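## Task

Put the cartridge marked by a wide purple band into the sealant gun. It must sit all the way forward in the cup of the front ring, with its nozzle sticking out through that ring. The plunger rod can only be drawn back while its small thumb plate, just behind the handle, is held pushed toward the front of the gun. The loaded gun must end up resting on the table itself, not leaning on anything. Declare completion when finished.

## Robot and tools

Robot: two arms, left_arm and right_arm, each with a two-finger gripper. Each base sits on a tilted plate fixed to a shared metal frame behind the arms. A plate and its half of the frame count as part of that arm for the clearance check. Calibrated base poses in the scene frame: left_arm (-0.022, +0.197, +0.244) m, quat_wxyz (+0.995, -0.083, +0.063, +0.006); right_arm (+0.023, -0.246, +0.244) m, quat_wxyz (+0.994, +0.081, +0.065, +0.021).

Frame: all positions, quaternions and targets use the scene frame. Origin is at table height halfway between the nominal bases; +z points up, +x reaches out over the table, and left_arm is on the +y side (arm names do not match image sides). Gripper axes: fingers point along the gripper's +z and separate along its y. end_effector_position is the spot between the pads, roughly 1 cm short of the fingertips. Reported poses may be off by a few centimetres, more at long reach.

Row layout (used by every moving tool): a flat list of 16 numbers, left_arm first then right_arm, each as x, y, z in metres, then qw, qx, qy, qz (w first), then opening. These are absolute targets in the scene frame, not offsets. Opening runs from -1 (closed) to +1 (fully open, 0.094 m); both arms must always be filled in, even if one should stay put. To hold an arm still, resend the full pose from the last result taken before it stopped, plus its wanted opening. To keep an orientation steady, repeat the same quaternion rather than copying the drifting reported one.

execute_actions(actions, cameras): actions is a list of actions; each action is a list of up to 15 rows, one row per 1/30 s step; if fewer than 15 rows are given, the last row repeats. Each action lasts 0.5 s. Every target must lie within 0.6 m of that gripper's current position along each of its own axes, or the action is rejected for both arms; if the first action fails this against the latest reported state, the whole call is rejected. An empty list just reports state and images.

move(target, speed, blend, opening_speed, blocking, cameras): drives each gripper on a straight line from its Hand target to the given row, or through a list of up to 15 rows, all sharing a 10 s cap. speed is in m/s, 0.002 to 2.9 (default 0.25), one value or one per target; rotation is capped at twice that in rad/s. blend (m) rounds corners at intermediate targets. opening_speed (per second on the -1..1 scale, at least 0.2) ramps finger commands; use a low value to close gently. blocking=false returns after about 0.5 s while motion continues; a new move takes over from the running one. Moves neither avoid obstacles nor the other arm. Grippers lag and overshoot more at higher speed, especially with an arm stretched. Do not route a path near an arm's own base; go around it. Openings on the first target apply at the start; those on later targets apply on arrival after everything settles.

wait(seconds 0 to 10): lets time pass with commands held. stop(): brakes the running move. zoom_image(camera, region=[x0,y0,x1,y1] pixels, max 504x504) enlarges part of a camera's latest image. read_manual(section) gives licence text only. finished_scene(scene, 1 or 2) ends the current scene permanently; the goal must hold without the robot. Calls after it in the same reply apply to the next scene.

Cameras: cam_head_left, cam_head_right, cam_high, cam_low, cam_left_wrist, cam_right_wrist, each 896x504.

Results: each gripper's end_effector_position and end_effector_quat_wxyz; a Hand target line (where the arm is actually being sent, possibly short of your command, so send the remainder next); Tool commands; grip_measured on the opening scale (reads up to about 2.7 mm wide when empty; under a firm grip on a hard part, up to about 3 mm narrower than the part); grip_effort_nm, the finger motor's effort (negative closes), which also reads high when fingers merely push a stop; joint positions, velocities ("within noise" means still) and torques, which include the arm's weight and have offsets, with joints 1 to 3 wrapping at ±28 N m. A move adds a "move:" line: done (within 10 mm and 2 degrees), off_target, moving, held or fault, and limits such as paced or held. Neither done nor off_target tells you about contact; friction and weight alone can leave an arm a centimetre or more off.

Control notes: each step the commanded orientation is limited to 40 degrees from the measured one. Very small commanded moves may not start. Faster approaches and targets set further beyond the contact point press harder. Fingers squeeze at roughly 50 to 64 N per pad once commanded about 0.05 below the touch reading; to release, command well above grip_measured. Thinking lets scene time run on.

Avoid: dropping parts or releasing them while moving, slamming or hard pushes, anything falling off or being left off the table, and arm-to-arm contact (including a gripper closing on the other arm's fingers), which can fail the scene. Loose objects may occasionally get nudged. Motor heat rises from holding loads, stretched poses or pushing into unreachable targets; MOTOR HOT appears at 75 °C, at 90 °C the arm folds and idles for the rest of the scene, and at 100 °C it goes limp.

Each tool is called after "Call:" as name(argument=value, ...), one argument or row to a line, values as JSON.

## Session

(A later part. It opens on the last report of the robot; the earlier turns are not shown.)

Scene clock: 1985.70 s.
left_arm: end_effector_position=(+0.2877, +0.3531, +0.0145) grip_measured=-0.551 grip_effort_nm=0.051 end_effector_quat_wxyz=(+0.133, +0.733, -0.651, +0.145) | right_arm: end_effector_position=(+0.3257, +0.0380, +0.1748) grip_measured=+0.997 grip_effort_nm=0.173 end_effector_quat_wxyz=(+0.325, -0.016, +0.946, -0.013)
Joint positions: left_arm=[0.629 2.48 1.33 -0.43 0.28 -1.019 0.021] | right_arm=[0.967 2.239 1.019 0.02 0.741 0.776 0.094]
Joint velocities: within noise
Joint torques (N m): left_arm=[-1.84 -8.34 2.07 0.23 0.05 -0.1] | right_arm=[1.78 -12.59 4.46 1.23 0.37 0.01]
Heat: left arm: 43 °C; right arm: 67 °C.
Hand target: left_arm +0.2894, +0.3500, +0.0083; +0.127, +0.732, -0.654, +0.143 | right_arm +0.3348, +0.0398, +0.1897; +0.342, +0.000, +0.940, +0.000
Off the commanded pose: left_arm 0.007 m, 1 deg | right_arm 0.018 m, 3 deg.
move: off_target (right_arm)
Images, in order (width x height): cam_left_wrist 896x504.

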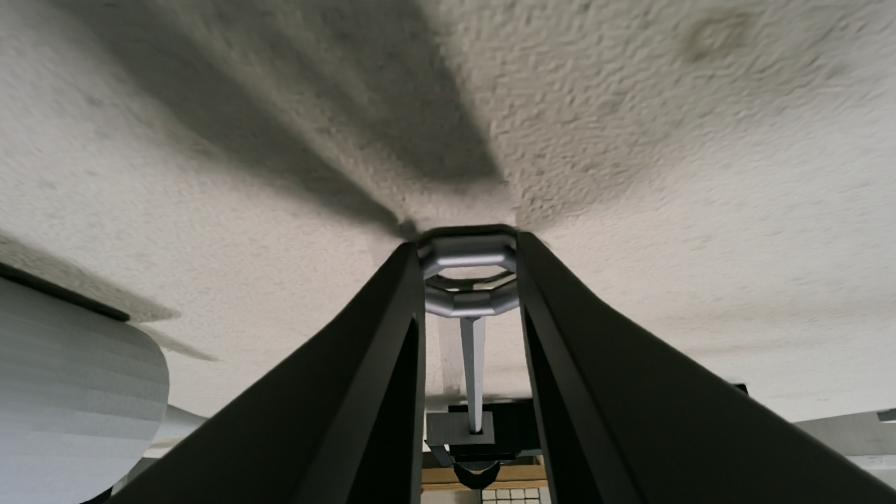

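Call:
move(
  target=[
    [0.2895,0.350,0.008,0.1271,0.7324,-0.6536,0.1424,0.1,0.335,0.04,0.19,0.342,0,0.9397,0,1],
    [0.2895,0.343,0.008,0.1271,0.7324,-0.6536,0.1424,0.1,0.335,0.04,0.19,0.342,0,0.9397,0,1],
  ],
  speed=0.05,
  cameras=["cam_left_wrist"],
)

Scene clock: 1991.93 s.
left_arm: end_effector_position=(+0.2892, +0.3504, +0.0118) grip_measured=+0.097 grip_effort_nm=0.139 end_effector_quat_wxyz=(+0.127, +0.734, -0.652, +0.144) | right_arm: end_effector_position=(+0.3257, +0.0380, +0.1749) grip_measured=+0.997 grip_effort_nm=0.168 end_effector_quat_wxyz=(+0.325, -0.015, +0.946, -0.013)
Joint positions: left_arm=[0.62 2.481 1.315 -0.398 0.276 -1.031 0.052] | right_arm=[0.967 2.239 1.019 0.02 0.741 0.776 0.094]
Joint velocities: within noise
Joint torques (N m): left_arm=[-2.43 -8.83 1.52 0.11 0.11 -0.12] | right_arm=[1.83 -12.6 4.4 1.24 0.37 -0.01]
Heat: left arm: 43 °C; right arm: 65 °C.
Hand target: left_arm +0.2893, +0.3431, +0.0081; +0.127, +0.732, -0.654, +0.142 | right_arm +0.3348, +0.0398, +0.1897; +0.342, +0.000, +0.940, +0.000
Off the commanded pose: left_arm 0.008 m, 0 deg | right_arm 0.018 m, 3 deg.
move: off_target (right_arm)
Images, in order (width x height): cam_left_wrist 896x504.

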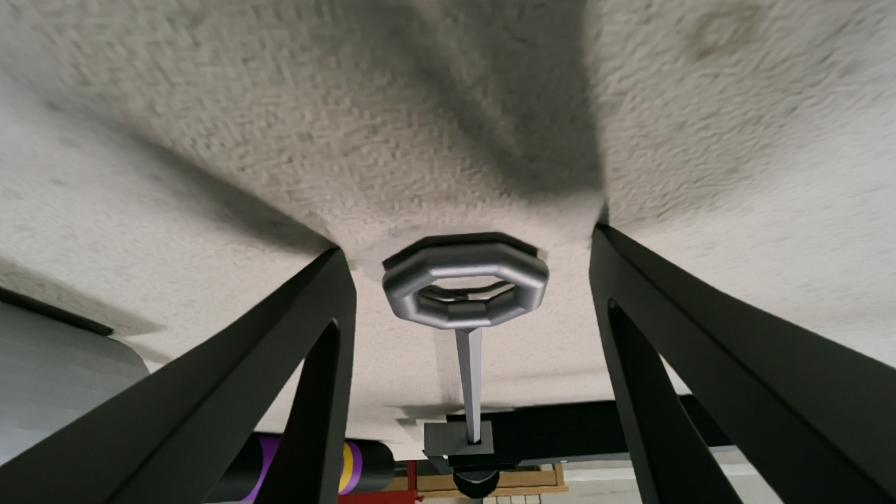

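Call:
move(
  target=[
    [0.289,0.334,0.010,0.1271,0.7324,-0.6536,0.1424,0.1,0.335,0.04,0.19,0.342,0,0.9397,0,1],
  ],
  speed=0.05,
  cameras=["cam_left_wrist"],
)

Scene clock: 2000.30 s.
left_arm: end_effector_position=(+0.2890, +0.3418, +0.0114) grip_measured=+0.097 grip_effort_nm=0.139 end_effector_quat_wxyz=(+0.128, +0.734, -0.650, +0.146) | right_arm: end_effector_position=(+0.3258, +0.0381, +0.1749) grip_measured=+0.997 grip_effort_nm=0.173 end_effector_quat_wxyz=(+0.325, -0.015, +0.946, -0.013)
Joint positions: left_arm=[0.603 2.476 1.289 -0.374 0.279 -1.051 0.052] | right_arm=[0.967 2.239 1.019 0.021 0.741 0.776 0.094]
Joint velocities: within noise
Joint torques (N m): left_arm=[-2.65 -9.5 0.8 0.13 0.07 -0.12] | right_arm=[1.76 -12.57 4.45 1.22 0.37 0]
Heat: left arm: 44 °C; right arm: 64 °C.
Hand target: left_arm +0.2890, +0.3341, +0.0101; +0.127, +0.732, -0.654, +0.143 | right_arm +0.3348, +0.0399, +0.1897; +0.342, +0.000, +0.940, +0.000
Off the commanded pose: left_arm 0.008 m, 1 deg | right_arm 0.018 m, 3 deg.
move: off_target (right_arm)
Images, in order (width x height): cam_left_wrist 896x504.

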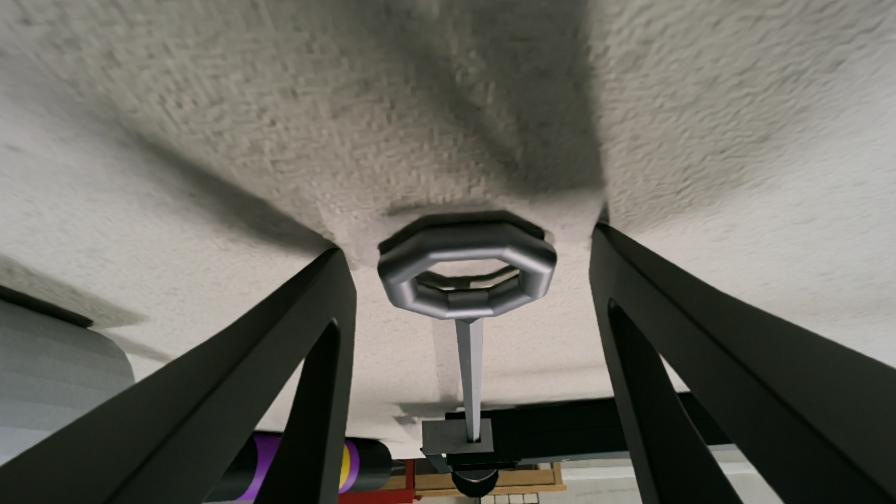

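Call:
move(
  target=[
    [0.289,0.336,0.010,0.1271,0.7324,-0.6536,0.1424,-0.45,0.335,0.04,0.19,0.342,0,0.9397,0,1],
  ],
  speed=0.05,
  opening_speed=0.6,
  cameras=["cam_left_wrist"],
)

Scene clock: 2003.33 s.
left_arm: end_effector_position=(+0.2895, +0.3388, +0.0117) grip_measured=-0.249 grip_effort_nm=-1.018 end_effector_quat_wxyz=(+0.130, +0.733, -0.651, +0.148) | right_arm: end_effector_position=(+0.3258, +0.0381, +0.1749) grip_measured=+0.997 grip_effort_nm=0.173 end_effector_quat_wxyz=(+0.325, -0.015, +0.946, -0.013)
Joint positions: left_arm=[0.599 2.476 1.286 -0.374 0.285 -1.051 0.035] | right_arm=[0.967 2.239 1.019 0.021 0.741 0.776 0.094]
Joint velocities: within noise
Joint torques (N m): left_arm=[-1.89 -9.21 1.54 0.08 0.01 -0.07] | right_arm=[1.7 -12.62 4.41 1.23 0.35 -0.01]
Heat: left arm: 45 °C; right arm: 64 °C.
Hand target: left_arm +0.2890, +0.3361, +0.0101; +0.127, +0.732, -0.654, +0.142 | right_arm +0.3348, +0.0399, +0.1897; +0.342, +0.000, +0.940, +0.000
Off the commanded pose: left_arm 0.003 m, 1 deg | right_arm 0.018 m, 3 deg.
move: off_target (right_arm)
Images, in order (width x height): cam_left_wrist 896x504.

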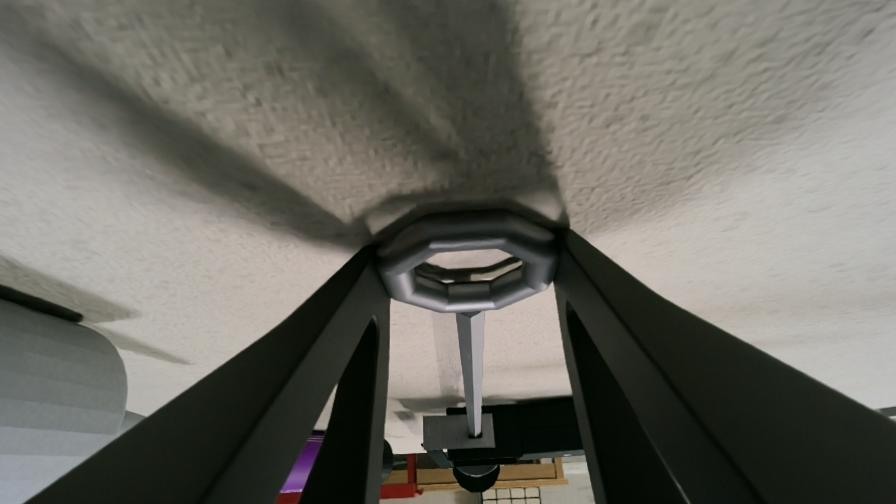

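Call:
move(
  target=[
    [0.289,0.336,0.010,0.1271,0.7324,-0.6536,0.1424,-0.45,0.335,0.085,0.19,0.342,0,0.9397,0,1],
  ],
  speed=0.15,
  cameras=["cam_right_wrist"],
)

Call:
zoom_image(
  camera="cam_right_wrist",
  region=[340, 150, 580, 370],
)

Scene clock: 2006.87 s.
left_arm: end_effector_position=(+0.2895, +0.3388, +0.0117) grip_measured=-0.250 grip_effort_nm=-1.038 end_effector_quat_wxyz=(+0.130, +0.733, -0.651, +0.148) | right_arm: end_effector_position=(+0.3338, +0.0808, +0.1873) grip_measured=+0.997 grip_effort_nm=0.168 end_effector_quat_wxyz=(+0.332, -0.003, +0.943, +0.005)
Joint positions: left_arm=[0.599 2.476 1.286 -0.374 0.285 -1.051 0.035] | right_arm=[1.011 2.307 1.198 -0.087 0.75 0.839 0.094]
Joint velocities: within noise
Joint torques (N m): left_arm=[-1.81 -9.17 1.62 0.07 0.04 -0.07] | right_arm=[3.34 -9.29 7.36 0.92 0.48 0.11]
Heat: left arm: 45 °C; right arm: 64 °C.
Hand target: left_arm +0.2890, +0.3361, +0.0101; +0.127, +0.732, -0.654, +0.142 | right_arm +0.3349, +0.0851, +0.1901; +0.342, +0.000, +0.940, +0.001
Off the commanded pose: left_arm 0.003 m, 1 deg | right_arm 0.005 m, 1 deg.
move: done
Images, in order (width x height): cam_right_wrist 896x504.

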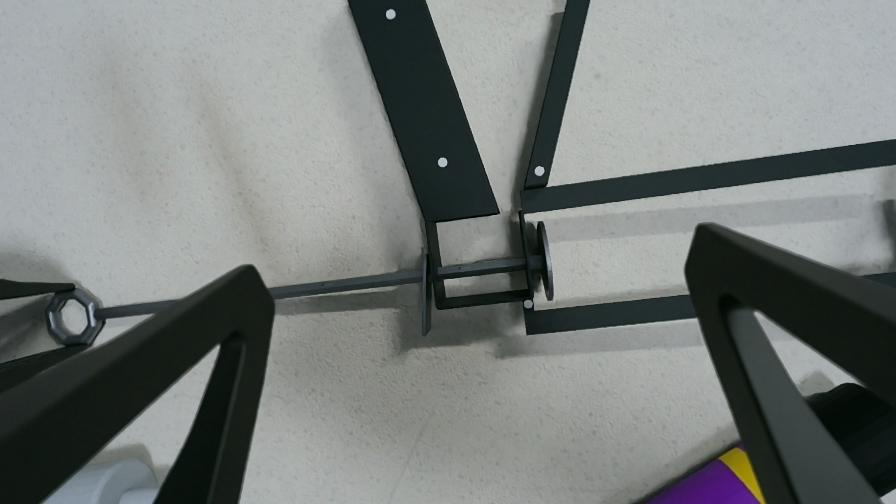

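Scaled by 2.100 from the camera's 896x504 image, which has a finer 1280x720 frame.

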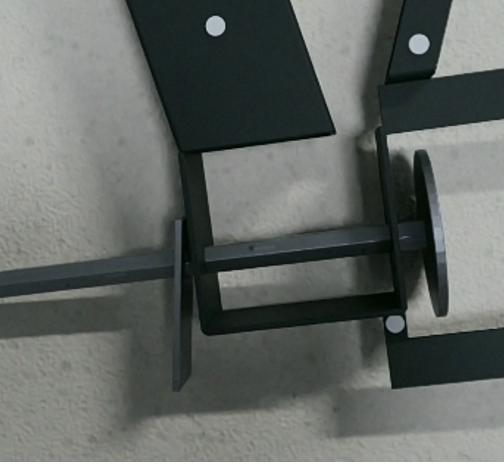

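Call:
move(
  target=[
    [0.289,0.336,0.010,0.1271,0.7324,-0.6536,0.1424,-0.45,0.329,0.111,0.12,0,-0.014,0.9999,0,-0.2],
    [0.289,0.336,0.010,0.1271,0.7324,-0.6536,0.1424,-0.45,0.329,0.111,0.055,0,-0.014,0.9999,0,-0.3],
  ],
  speed=0.2,
  cameras=["cam_right_wrist","cam_left_wrist"],
)

Scene clock: 2018.87 s.
left_arm: end_effector_position=(+0.2895, +0.3388, +0.0117) grip_measured=-0.250 grip_effort_nm=-1.028 end_effector_quat_wxyz=(+0.130, +0.733, -0.651, +0.148) | right_arm: end_effector_position=(+0.3205, +0.1026, +0.0523) grip_measured=-0.297 grip_effort_nm=-0.125 end_effector_quat_wxyz=(-0.010, -0.018, +1.000, -0.014)
Joint positions: left_arm=[0.599 2.476 1.286 -0.374 0.285 -1.051 0.035] | right_arm=[0.812 2.833 1.919 -0.725 0.211 0.829 0.033]
Joint velocities: left_arm=[-0.002 0.012 -0.051 0.037 0.022 -0.007 0] | right_arm=[within noise]
Joint torques (N m): left_arm=[-1.85 -9.31 1.58 0.1 0 -0.07] | right_arm=[2.78 -12.98 6.98 0.32 -0.04 -0.02]
Heat: left arm: 46 °C; right arm: 61 °C.
Hand target: left_arm +0.2890, +0.3361, +0.0101; +0.127, +0.732, -0.654, +0.142 | right_arm +0.3290, +0.1108, +0.0554; +0.000, -0.014, +1.000, +0.000
Off the commanded pose: left_arm 0.003 m, 1 deg | right_arm 0.012 m, 2 deg.
move: off_target (right_arm); target 2's new opening was sent with right_arm's hand 0.012 m and 2 deg from that target
Images, in order (width x height): cam_left_wrist 896x504, cam_right_wrist 896x504.

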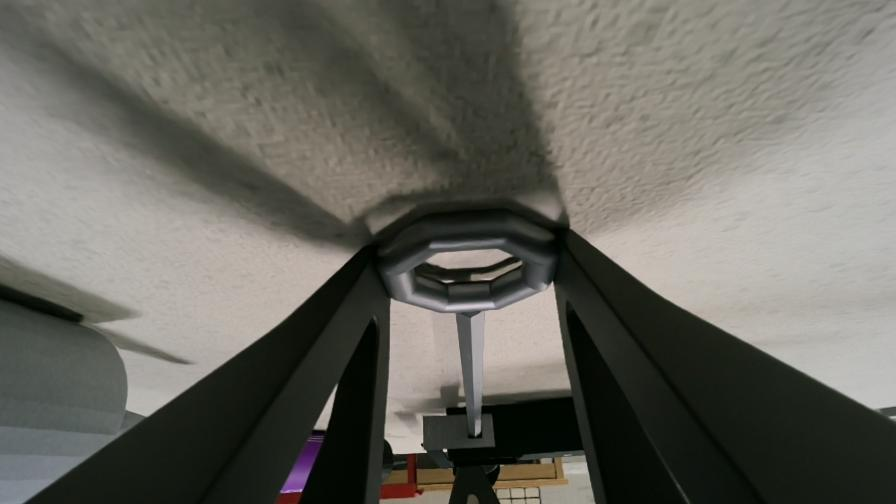

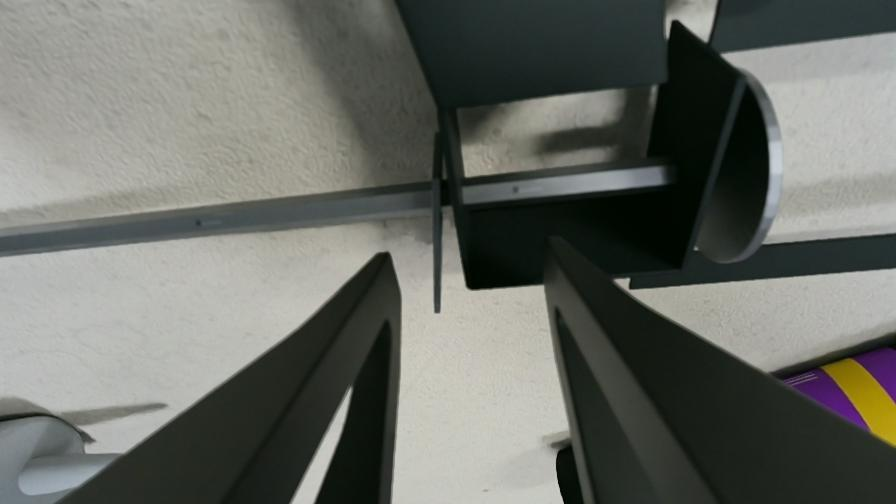

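Call:
move(
  target=[
    [0.289,0.336,0.010,0.1271,0.7324,-0.6536,0.1424,-0.45,0.333,0.1145,0.045,0,-0.014,0.9999,0,-0.3],
    [0.289,0.336,0.010,0.1271,0.7324,-0.6536,0.1424,-0.45,0.333,0.1145,0.031,0,-0.014,0.9999,0,-0.3],
  ],
  speed=0.06,
  cameras=["cam_right_wrist"],
)

Scene clock: 2023.53 s.
left_arm: end_effector_position=(+0.2895, +0.3388, +0.0117) grip_measured=-0.250 grip_effort_nm=-1.028 end_effector_quat_wxyz=(+0.130, +0.733, -0.651, +0.148) | right_arm: end_effector_position=(+0.3291, +0.1114, +0.0361) grip_measured=-0.297 grip_effort_nm=-0.110 end_effector_quat_wxyz=(-0.003, -0.017, +1.000, -0.006)
Joint positions: left_arm=[0.599 2.476 1.286 -0.374 0.285 -1.051 0.035] | right_arm=[0.803 2.902 1.996 -0.709 0.21 0.817 0.033]
Joint velocities: within noise
Joint torques (N m): left_arm=[-1.76 -9.21 1.62 0.1 0.03 -0.06] | right_arm=[2.51 -11.85 6.91 0.34 -0.05 -0.01]
Heat: left arm: 46 °C; right arm: 62 °C.
Hand target: left_arm +0.2890, +0.3361, +0.0101; +0.127, +0.732, -0.654, +0.143 | right_arm +0.3329, +0.1144, +0.0311; +0.000, -0.014, +1.000, +0.000
Off the commanded pose: left_arm 0.003 m, 1 deg | right_arm 0.007 m, 1 deg.
move: done
Images, in order (width x height): cam_right_wrist 896x504.

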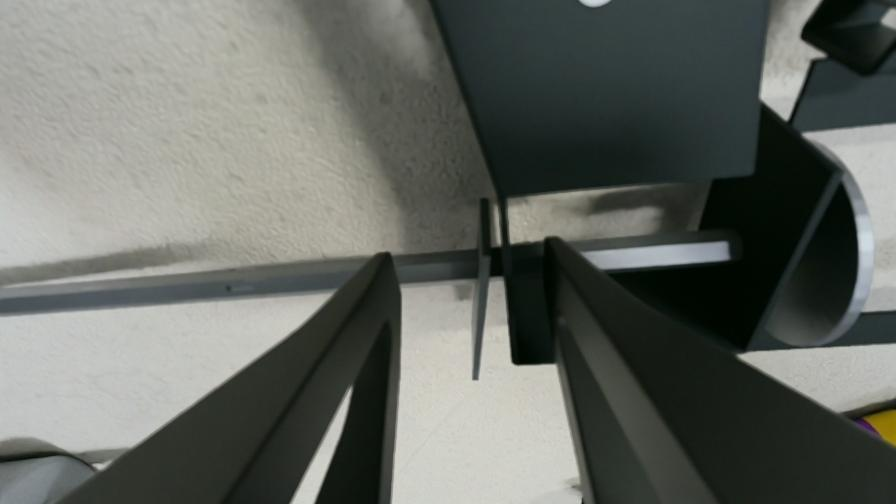

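Call:
move(
  target=[
    [0.289,0.336,0.010,0.1271,0.7324,-0.6536,0.1424,-0.45,0.327,0.109,0.036,0,-0.014,0.9999,0,-0.3],
    [0.289,0.336,0.010,0.1271,0.7324,-0.6536,0.1424,-0.45,0.327,0.109,0.027,0,-0.014,0.9999,0,-0.3],
  ],
  speed=0.06,
  cameras=["cam_right_wrist"],
)

Scene clock: 2026.97 s.
left_arm: end_effector_position=(+0.2895, +0.3388, +0.0117) grip_measured=-0.250 grip_effort_nm=-1.028 end_effector_quat_wxyz=(+0.130, +0.733, -0.651, +0.148) | right_arm: end_effector_position=(+0.3284, +0.1110, +0.0352) grip_measured=-0.297 grip_effort_nm=-0.110 end_effector_quat_wxyz=(+0.001, -0.016, +1.000, -0.002)
Joint positions: left_arm=[0.599 2.476 1.286 -0.374 0.285 -1.051 0.035] | right_arm=[0.803 2.892 1.969 -0.682 0.21 0.816 0.033]
Joint velocities: within noise
Joint torques (N m): left_arm=[-1.83 -9.25 1.47 0.1 0.03 -0.08] | right_arm=[2.51 -12.56 3.95 0.54 -0.03 -0.01]
Heat: left arm: 46 °C; right arm: 62 °C.
Hand target: left_arm +0.2890, +0.3361, +0.0101; +0.127, +0.732, -0.654, +0.143 | right_arm +0.3269, +0.1089, +0.0272; +0.000, -0.014, +1.000, +0.000
Off the commanded pose: left_arm 0.003 m, 1 deg | right_arm 0.009 m, 0 deg.
move: done
Images, in order (width x height): cam_right_wrist 896x504.

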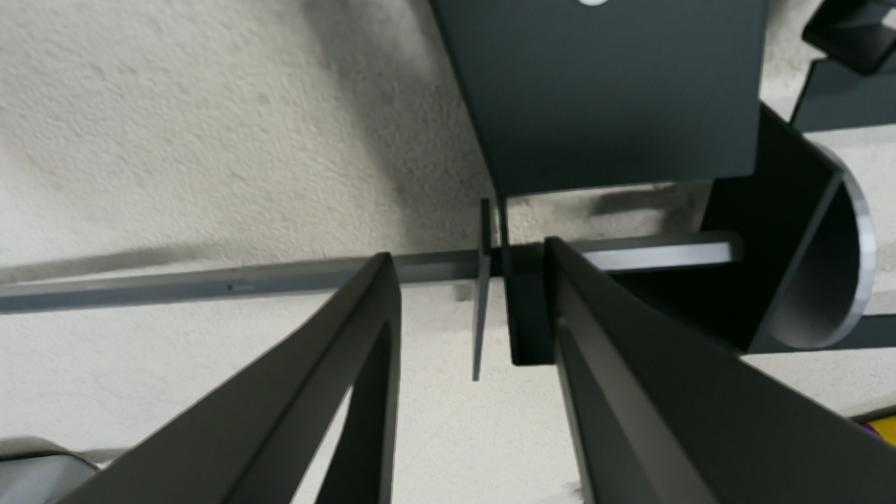

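Call:
move(
  target=[
    [0.289,0.336,0.010,0.1271,0.7324,-0.6536,0.1424,-0.45,0.326,0.104,0.023,0,-0.014,0.9999,0,-0.3],
  ],
  speed=0.06,
  cameras=["cam_right_wrist"],
)

Scene clock: 2030.13 s.
left_arm: end_effector_position=(+0.2895, +0.3388, +0.0117) grip_measured=-0.250 grip_effort_nm=-1.028 end_effector_quat_wxyz=(+0.130, +0.733, -0.651, +0.148) | right_arm: end_effector_position=(+0.3280, +0.1107, +0.0348) grip_measured=-0.297 grip_effort_nm=-0.105 end_effector_quat_wxyz=(+0.003, -0.018, +1.000, +0.000)
Joint positions: left_arm=[0.599 2.476 1.286 -0.374 0.285 -1.051 0.035] | right_arm=[0.803 2.884 1.949 -0.662 0.21 0.811 0.033]
Joint velocities: within noise
Joint torques (N m): left_arm=[-1.66 -9.24 1.63 0.09 0.04 -0.07] | right_arm=[1.95 -12.31 2.89 0.61 -0.03 -0.06]
Heat: left arm: 46 °C; right arm: 63 °C.
Hand target: left_arm +0.2890, +0.3361, +0.0101; +0.127, +0.732, -0.654, +0.143 | right_arm +0.3257, +0.1038, +0.0233; +0.000, -0.014, +1.000, +0.000
Off the commanded pose: left_arm 0.003 m, 1 deg | right_arm 0.014 m, 1 deg.
move: off_target (right_arm)
Images, in order (width x height): cam_right_wrist 896x504.

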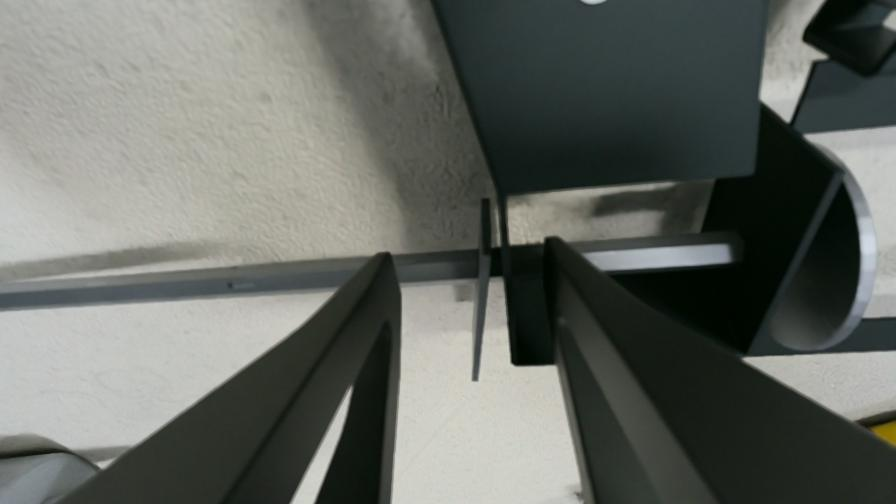

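Call:
move(
  target=[
    [0.289,0.336,0.010,0.1271,0.7324,-0.6536,0.1424,-0.45,0.326,0.106,0.024,0,-0.014,0.9999,0,-0.9],
  ],
  speed=0.06,
  opening_speed=0.4,
  cameras=["cam_right_wrist"],
)

Scene clock: 2036.03 s.
left_arm: end_effector_position=(+0.2895, +0.3388, +0.0117) grip_measured=-0.250 grip_effort_nm=-1.028 end_effector_quat_wxyz=(+0.130, +0.733, -0.651, +0.148) | right_arm: end_effector_position=(+0.3280, +0.1056, +0.0346) grip_measured=-0.895 grip_effort_nm=-0.857 end_effector_quat_wxyz=(+0.002, -0.021, +1.000, -0.009)
Joint positions: left_arm=[0.599 2.476 1.286 -0.374 0.285 -1.051 0.035] | right_arm=[0.8 2.884 1.949 -0.677 0.221 0.807 0.005]
Joint velocities: within noise
Joint torques (N m): left_arm=[-1.91 -9.18 1.62 0.06 0.02 -0.1] | right_arm=[2.5 -11.99 3.92 0.65 -0.11 0.06]
Heat: left arm: 46 °C; right arm: 63 °C.
Hand target: left_arm +0.2890, +0.3361, +0.0101; +0.127, +0.732, -0.654, +0.143 | right_arm +0.3259, +0.1058, +0.0243; +0.000, -0.014, +1.000, +0.000
Off the commanded pose: left_arm 0.003 m, 1 deg | right_arm 0.011 m, 1 deg.
move: off_target (right_arm)
Images, in order (width x height): cam_right_wrist 896x504.

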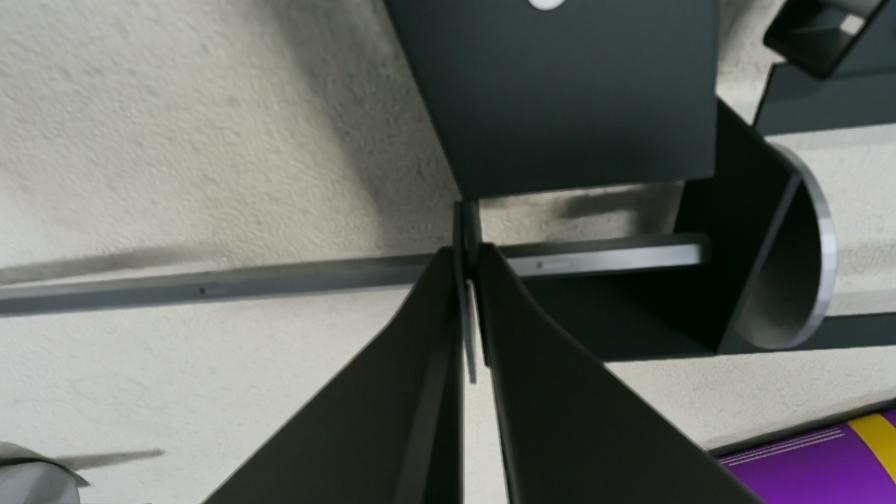

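Call:
move(
  target=[
    [0.289,0.350,0.010,0.1271,0.7324,-0.6536,0.1424,-0.45,0.326,0.106,0.024,0,-0.014,0.9999,0,-0.9],
  ],
  speed=0.04,
  cameras=["cam_right_wrist"],
)

Scene clock: 2039.23 s.
left_arm: end_effector_position=(+0.2903, +0.3405, +0.0126) grip_measured=-0.250 grip_effort_nm=-1.033 end_effector_quat_wxyz=(+0.129, +0.730, -0.655, +0.149) | right_arm: end_effector_position=(+0.3278, +0.1060, +0.0346) grip_measured=-0.895 grip_effort_nm=-0.730 end_effector_quat_wxyz=(+0.001, -0.021, +1.000, -0.008)
Joint positions: left_arm=[0.601 2.476 1.295 -0.384 0.285 -1.038 0.035] | right_arm=[0.8 2.884 1.949 -0.676 0.219 0.805 0.005]
Joint velocities: within noise
Joint torques (N m): left_arm=[0.68 -8.35 4.66 -0.18 0 0.14] | right_arm=[2.48 -12.03 3.86 0.65 -0.1 0.07]
Heat: left arm: 46 °C; right arm: 63 °C.
Hand target: left_arm +0.2889, +0.3498, +0.0102; +0.127, +0.732, -0.654, +0.142 | right_arm +0.3258, +0.1058, +0.0243; +0.000, -0.014, +1.000, +0.000
Off the commanded pose: left_arm 0.010 m, 1 deg | right_arm 0.011 m, 1 deg.
move: off_target (right_arm)
Images, in order (width x height): cam_right_wrist 896x504.

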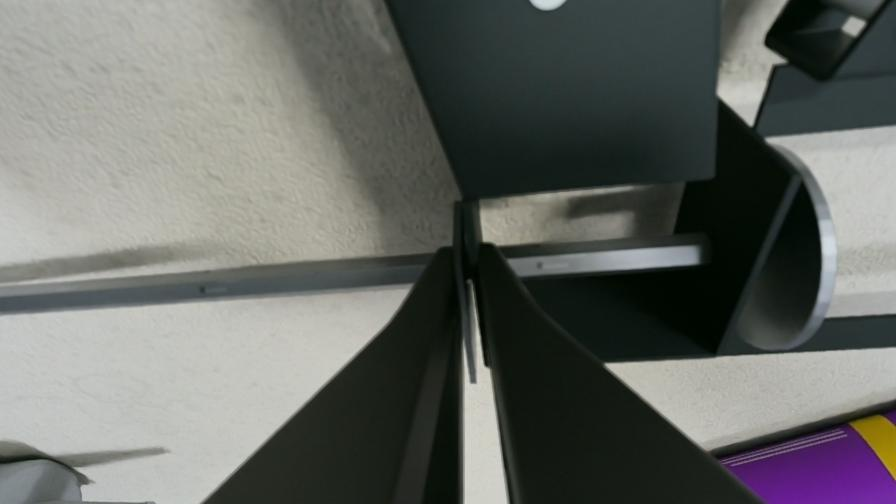

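Call:
move(
  target=[
    [0.289,0.358,0.010,0.1271,0.7324,-0.6536,0.1424,-0.45,0.326,0.106,0.024,0,-0.014,0.9999,0,-0.9],
  ],
  speed=0.04,
  cameras=["cam_right_wrist","cam_left_wrist"],
)

Scene clock: 2041.60 s.
left_arm: end_effector_position=(+0.2908, +0.3459, +0.0152) grip_measured=-0.250 grip_effort_nm=-1.028 end_effector_quat_wxyz=(+0.132, +0.728, -0.656, +0.151) | right_arm: end_effector_position=(+0.3278, +0.1085, +0.0351) grip_measured=-0.896 grip_effort_nm=-0.779 end_effector_quat_wxyz=(+0.000, -0.020, +1.000, -0.002)
Joint positions: left_arm=[0.614 2.476 1.316 -0.414 0.29 -1.021 0.035] | right_arm=[0.8 2.882 1.949 -0.67 0.209 0.805 0.005]
Joint velocities: within noise
Joint torques (N m): left_arm=[1.01 -8.01 5.33 -0.11 -0.02 0.14] | right_arm=[2.45 -11.99 3.85 0.59 -0.02 0.06]
Heat: left arm: 46 °C; right arm: 64 °C.
Hand target: left_arm +0.2889, +0.3579, +0.0103; +0.127, +0.732, -0.654, +0.142 | right_arm +0.3258, +0.1058, +0.0243; +0.000, -0.014, +1.000, +0.000
Off the commanded pose: left_arm 0.013 m, 1 deg | right_arm 0.011 m, 1 deg.
move: off_target (left_arm, right_arm)
Images, in order (width x height): cam_left_wrist 896x504, cam_right_wrist 896x504.

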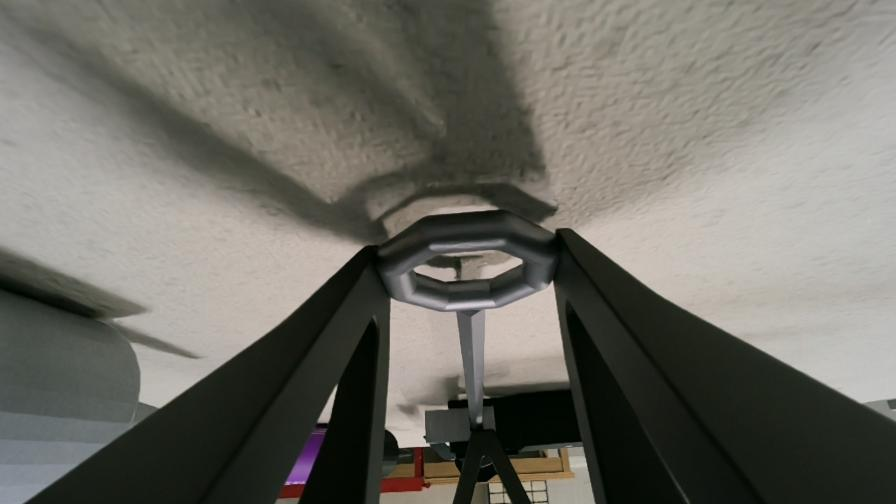

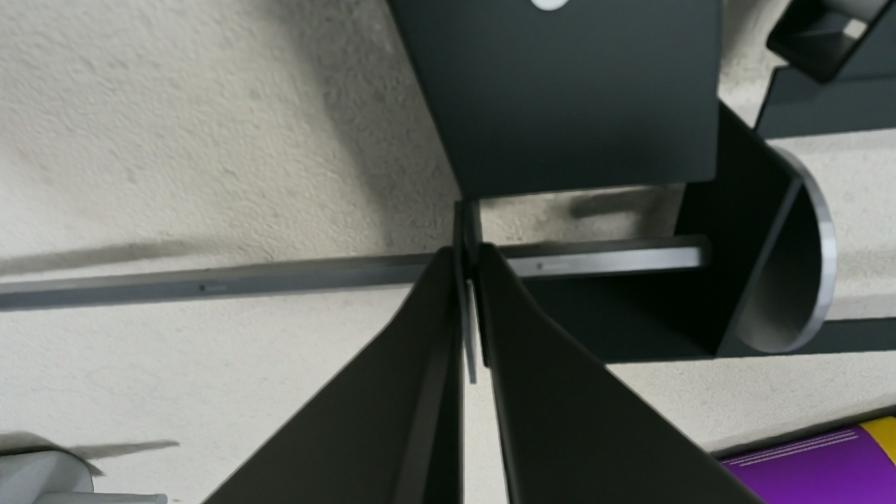

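Call:
move(
  target=[
    [0.289,0.358,0.010,0.1271,0.7324,-0.6536,0.1424,-0.45,0.328,0.100,0.040,0,-0.014,0.9999,0,-0.9],
  ],
  speed=0.04,
  cameras=["cam_right_wrist","cam_left_wrist"],
)

Call:
zoom_image(
  camera="cam_right_wrist",
  region=[400, 160, 620, 400],
)

Scene clock: 2048.27 s.
left_arm: end_effector_position=(+0.2899, +0.3462, +0.0154) grip_measured=-0.250 grip_effort_nm=-1.023 end_effector_quat_wxyz=(+0.133, +0.729, -0.654, +0.152) | right_arm: end_effector_position=(+0.3273, +0.1087, +0.0360) grip_measured=-0.896 grip_effort_nm=-0.818 end_effector_quat_wxyz=(+0.006, -0.019, +1.000, +0.007)
Joint positions: left_arm=[0.617 2.476 1.316 -0.417 0.293 -1.02 0.035] | right_arm=[0.8 2.861 1.906 -0.628 0.205 0.804 0.005]
Joint velocities: within noise
Joint torques (N m): left_arm=[0.87 -7.99 5.14 -0.14 -0.05 0.14] | right_arm=[2.07 -14.95 3.44 0.11 0.03 0.03]
Heat: left arm: 46 °C; right arm: 65 °C.
Hand target: left_arm +0.2887, +0.3579, +0.0103; +0.127, +0.733, -0.653, +0.142 | right_arm +0.3279, +0.1001, +0.0398; +0.000, -0.014, +1.000, +0.000
Off the commanded pose: left_arm 0.013 m, 1 deg | right_arm 0.010 m, 1 deg.
move: off_target (left_arm)
Images, in order (width x height): cam_left_wrist 896x504, cam_right_wrist 896x504.

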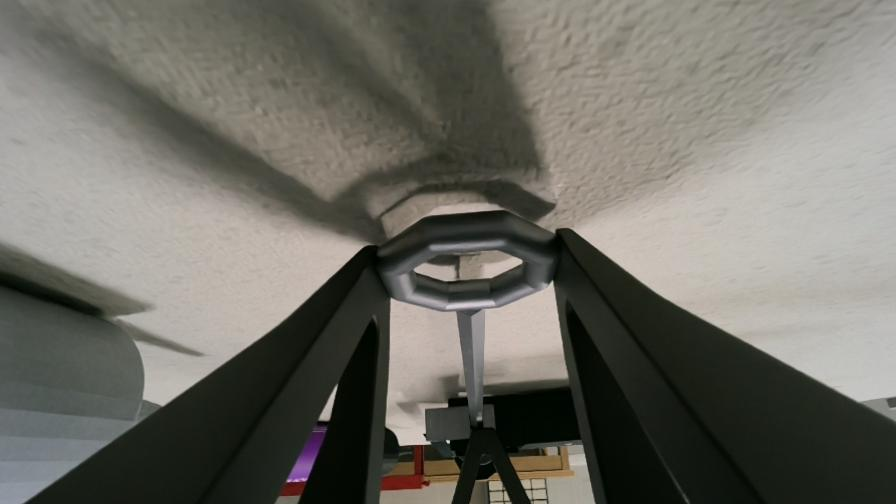

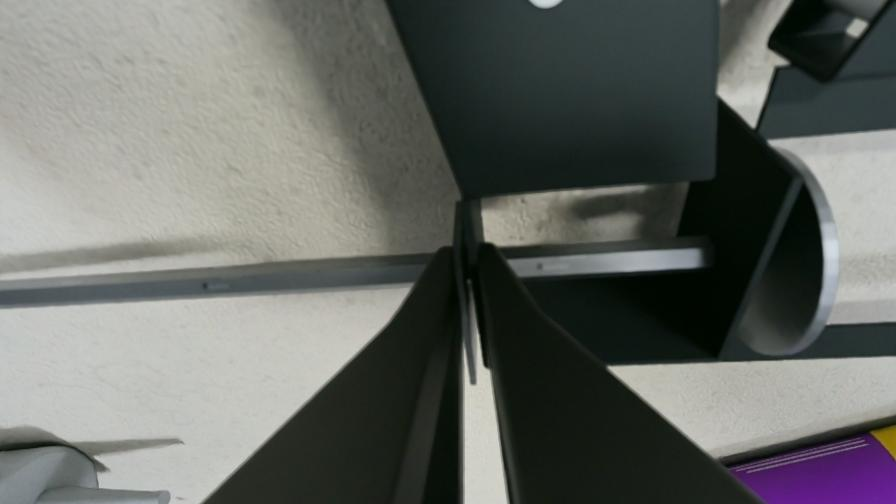

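Scaled by 2.100 from the camera's 896x504 image, which has a finer 1280x720 frame.

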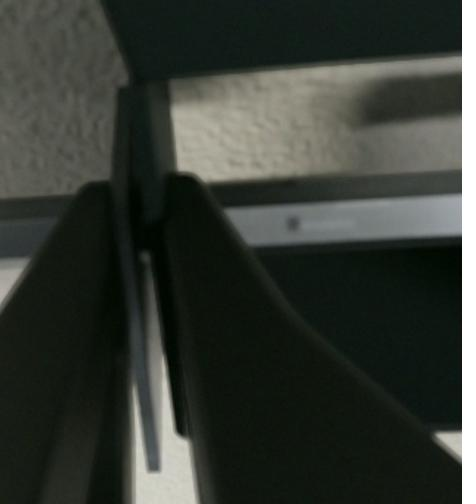

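Call:
move(
  target=[
    [0.289,0.366,0.010,0.1271,0.7324,-0.6536,0.1424,-0.45,0.328,0.098,0.040,0,-0.014,0.9999,0,-0.9],
  ],
  speed=0.04,
  cameras=["cam_right_wrist","cam_left_wrist"],
)

Scene clock: 2052.13 s.
left_arm: end_effector_position=(+0.2912, +0.3499, +0.0189) grip_measured=-0.251 grip_effort_nm=-1.028 end_effector_quat_wxyz=(+0.137, +0.725, -0.656, +0.157) | right_arm: end_effector_position=(+0.3256, +0.1103, +0.0368) grip_measured=-0.896 grip_effort_nm=-0.505 end_effector_quat_wxyz=(+0.002, -0.018, +1.000, +0.013)
Joint positions: left_arm=[0.626 2.476 1.34 -0.452 0.303 -1 0.035] | right_arm=[0.8 2.855 1.895 -0.618 0.191 0.804 0.005]
Joint velocities: within noise
Joint torques (N m): left_arm=[1.52 -7.71 5.49 -0.07 -0.12 0.06] | right_arm=[1.91 -14.9 3.3 0.08 0.13 -0.01]
Heat: left arm: 45 °C; right arm: 66 °C.
Hand target: left_arm +0.2887, +0.3657, +0.0107; +0.127, +0.732, -0.653, +0.142 | right_arm +0.3279, +0.0982, +0.0398; +0.000, -0.014, +1.000, +0.000
Off the commanded pose: left_arm 0.019 m, 2 deg | right_arm 0.013 m, 2 deg.
move: off_target (left_arm, right_arm)
Images, in order (width x height): cam_left_wrist 896x504, cam_right_wrist 896x504.

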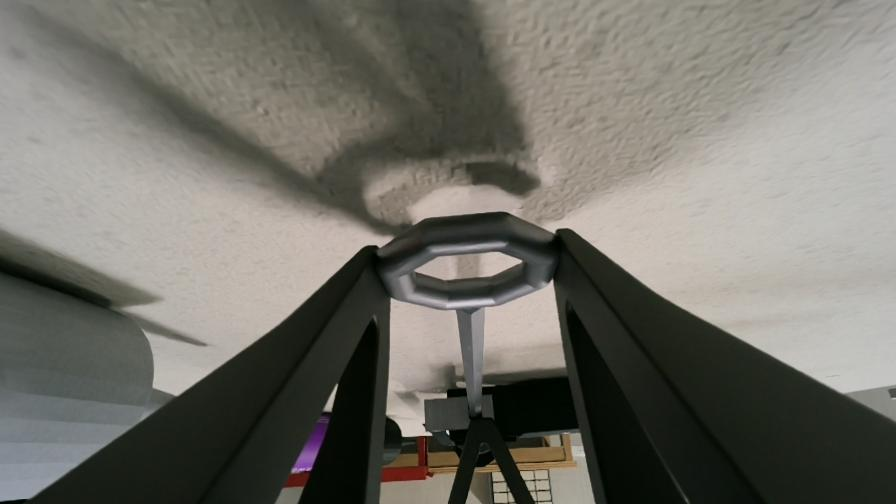

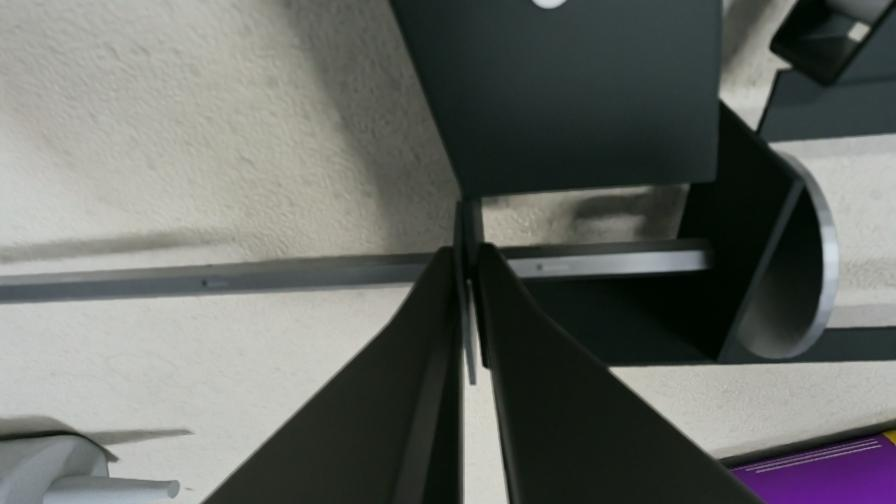

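Call:
move(
  target=[
    [0.289,0.356,0.010,0.1271,0.7324,-0.6536,0.1424,-0.45,0.328,0.104,0.036,0,-0.014,0.9999,0,-0.9],
    [0.289,0.356,0.010,0.1271,0.7324,-0.6536,0.1424,-0.45,0.328,0.106,0.036,0,-0.014,0.9999,0,-0.3],
  ],
  speed=0.04,
  opening_speed=0.6,
  cameras=["cam_right_wrist"],
)

Call:
move(
  target=[
    [0.289,0.356,0.010,0.1271,0.7324,-0.6536,0.1424,-0.45,0.328,0.106,0.10,0,-0.014,0.9999,0,-0.3],
    [0.289,0.356,0.010,0.1271,0.7324,-0.6536,0.1424,-0.45,0.29,-0.03,0.22,0.342,0,0.9397,0,1],
  ],
  speed=0.2,
  cameras=["cam_right_wrist","cam_left_wrist"],
)

Call:
zoom_image(
  camera="cam_right_wrist",
  region=[230, 20, 500, 290],
)

Call:
zoom_image(
  camera="cam_right_wrist",
  region=[500, 20, 770, 290],
)

Scene clock: 2094.47 s.
left_arm: end_effector_position=(+0.2913, +0.3527, +0.0177) grip_measured=-0.251 grip_effort_nm=-1.028 end_effector_quat_wxyz=(+0.132, +0.725, -0.659, +0.151) | right_arm: end_effector_position=(+0.3246, +0.1096, +0.0381) grip_measured=-0.303 grip_effort_nm=0.173 end_effector_quat_wxyz=(-0.003, -0.017, +1.000, +0.011)
Joint positions: left_arm=[0.626 2.476 1.34 -0.444 0.289 -1 0.035] | right_arm=[0.8 2.856 1.905 -0.638 0.188 0.809 0.033]
Joint velocities: within noise
Joint torques (N m): left_arm=[-0.54 -8.21 2.52 0.16 0 -0.16] | right_arm=[2.58 -12.12 6.84 0.06 0.2 0.04]
Heat: left arm: 44 °C; right arm: 73 °C.
Hand target: left_arm +0.2890, +0.3559, +0.0103; +0.127, +0.732, -0.654, +0.143 | right_arm +0.3280, +0.1060, +0.0361; +0.000, -0.014, +1.000, +0.000
Off the commanded pose: left_arm 0.009 m, 2 deg | right_arm 0.005 m, 1 deg.
move: done
Images, in order (width x height): cam_right_wrist 896x504.

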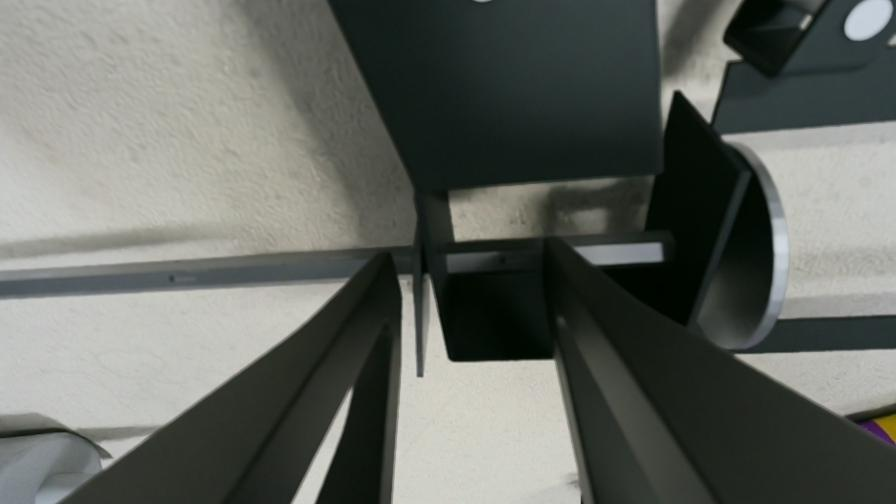

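Scene clock: 2098.00 s.
left_arm: end_effector_position=(+0.2912, +0.3532, +0.0175) grip_measured=-0.251 grip_effort_nm=-1.023 end_effector_quat_wxyz=(+0.132, +0.725, -0.659, +0.150) | right_arm: end_effector_position=(+0.2861, -0.0338, +0.2086) grip_measured=+0.997 grip_effort_nm=0.173 end_effector_quat_wxyz=(+0.321, -0.006, +0.947, -0.009)
Joint positions: left_arm=[0.626 2.476 1.34 -0.443 0.287 -1 0.035] | right_arm=[0.974 1.909 0.678 0.019 0.737 0.809 0.094]
Joint velocities: within noise
Joint torques (N m): left_arm=[-0.54 -8.27 2.66 0.15 0 -0.16] | right_arm=[2.91 -8.9 4.18 1.24 0.5 -0.01]
Heat: left arm: 44 °C; right arm: 72 °C.
Hand target: left_arm +0.2890, +0.3560, +0.0103; +0.127, +0.732, -0.654, +0.142 | right_arm +0.2898, -0.0300, +0.2198; +0.341, +0.000, +0.940, +0.000
Off the commanded pose: left_arm 0.008 m, 1 deg | right_arm 0.013 m, 3 deg.
move: off_target (right_arm); target 2's new opening was sent with right_arm's hand 0.013 m and 3 deg from that target
Images, in order (width x height): cam_left_wrist 896x504, cam_right_wrist 896x504.

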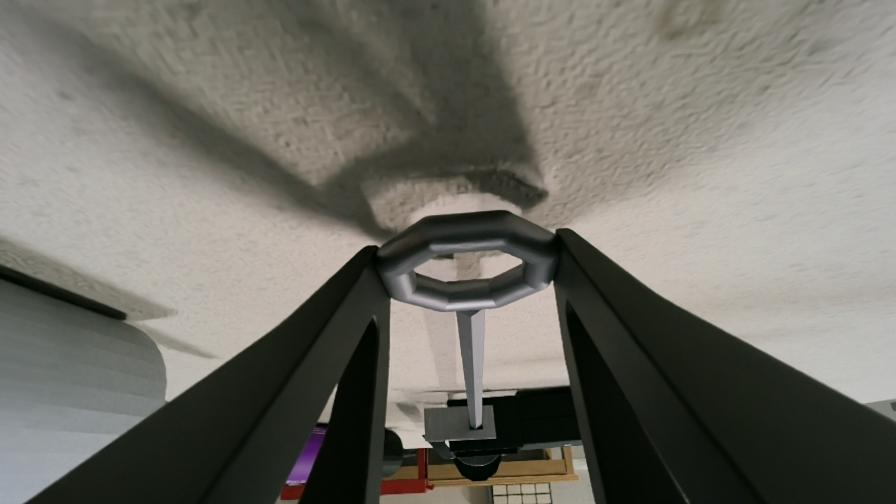

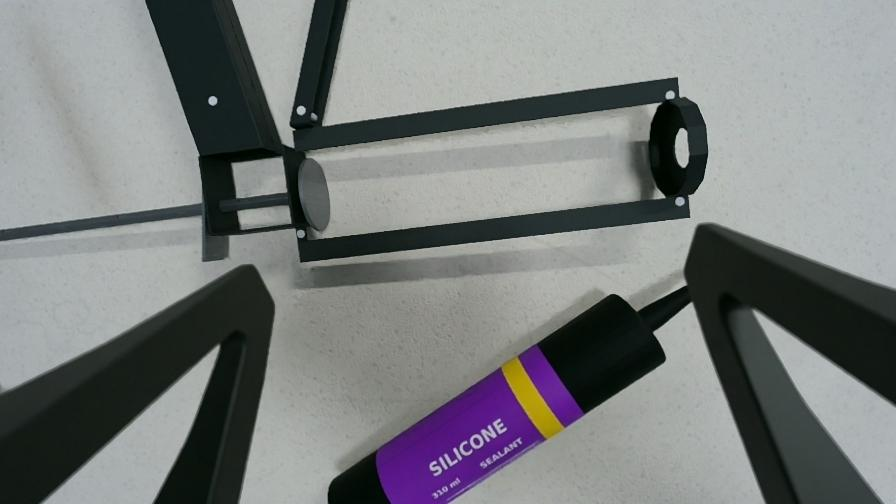

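Scaled by 1.867 from the camera's 896x504 image, which has a finer 1280x720 frame.

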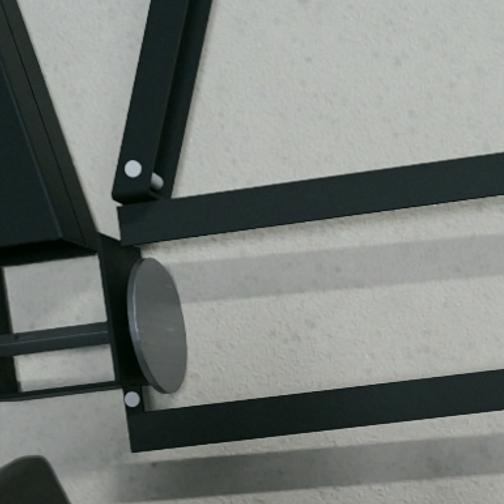

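Scaled by 1.867 from the camera's 896x504 image, which has a finer 1280x720 frame.

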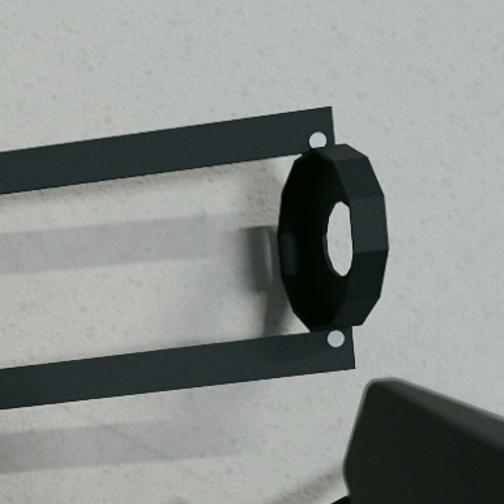

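Call:
move(
  target=[
    [0.289,0.356,0.010,0.1271,0.7324,-0.6536,0.1424,-0.45,0.175,-0.03,0.11,0.0113,0.5,0.866,0.0066,0.4],
    [0.289,0.356,0.010,0.1271,0.7324,-0.6536,0.1424,-0.45,0.175,-0.03,0.027,0.0113,0.5,0.866,0.0066,0.4],
  ],
  speed=[0.3,0.12],
  cameras=["cam_right_wrist"],
)

Scene clock: 2117.17 s.
left_arm: end_effector_position=(+0.2912, +0.3532, +0.0175) grip_measured=-0.251 grip_effort_nm=-1.028 end_effector_quat_wxyz=(+0.132, +0.725, -0.659, +0.150) | right_arm: end_effector_position=(+0.1731, -0.0306, +0.0303) grip_measured=+0.403 grip_effort_nm=-0.120 end_effector_quat_wxyz=(+0.011, +0.498, +0.867, +0.005)
Joint positions: left_arm=[0.626 2.476 1.34 -0.443 0.287 -1 0.035] | right_arm=[0.897 2.521 0.815 0.098 0.224 1.985 0.066]
Joint velocities: within noise
Joint torques (N m): left_arm=[-0.44 -8.16 2.43 0.16 0.01 -0.17] | right_arm=[1.35 -7.24 2.17 0.37 0.01 -0.07]
Heat: left arm: 44 °C; right arm: 63 °C.
Hand target: left_arm +0.2890, +0.3560, +0.0103; +0.127, +0.732, -0.654, +0.142 | right_arm +0.1749, -0.0300, +0.0271; +0.011, +0.500, +0.866, +0.007
Off the commanded pose: left_arm 0.008 m, 1 deg | right_arm 0.004 m, 0 deg.
move: done
Images, in order (width x height): cam_right_wrist 896x504.

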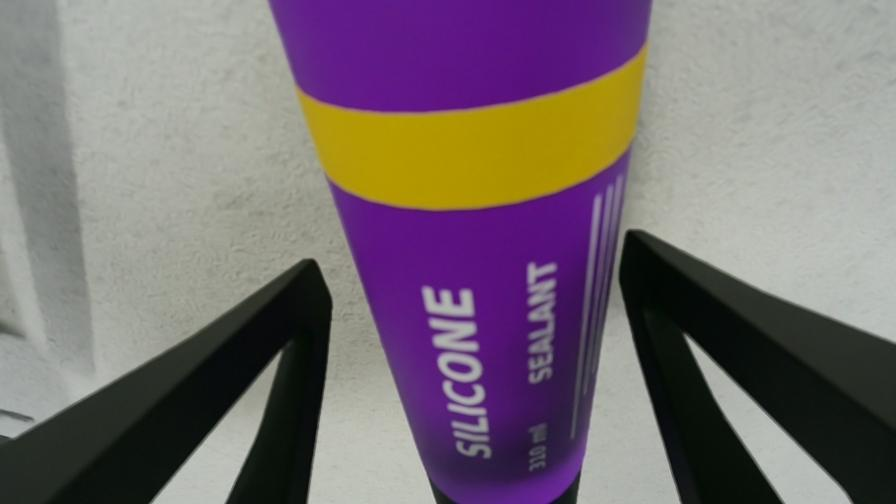

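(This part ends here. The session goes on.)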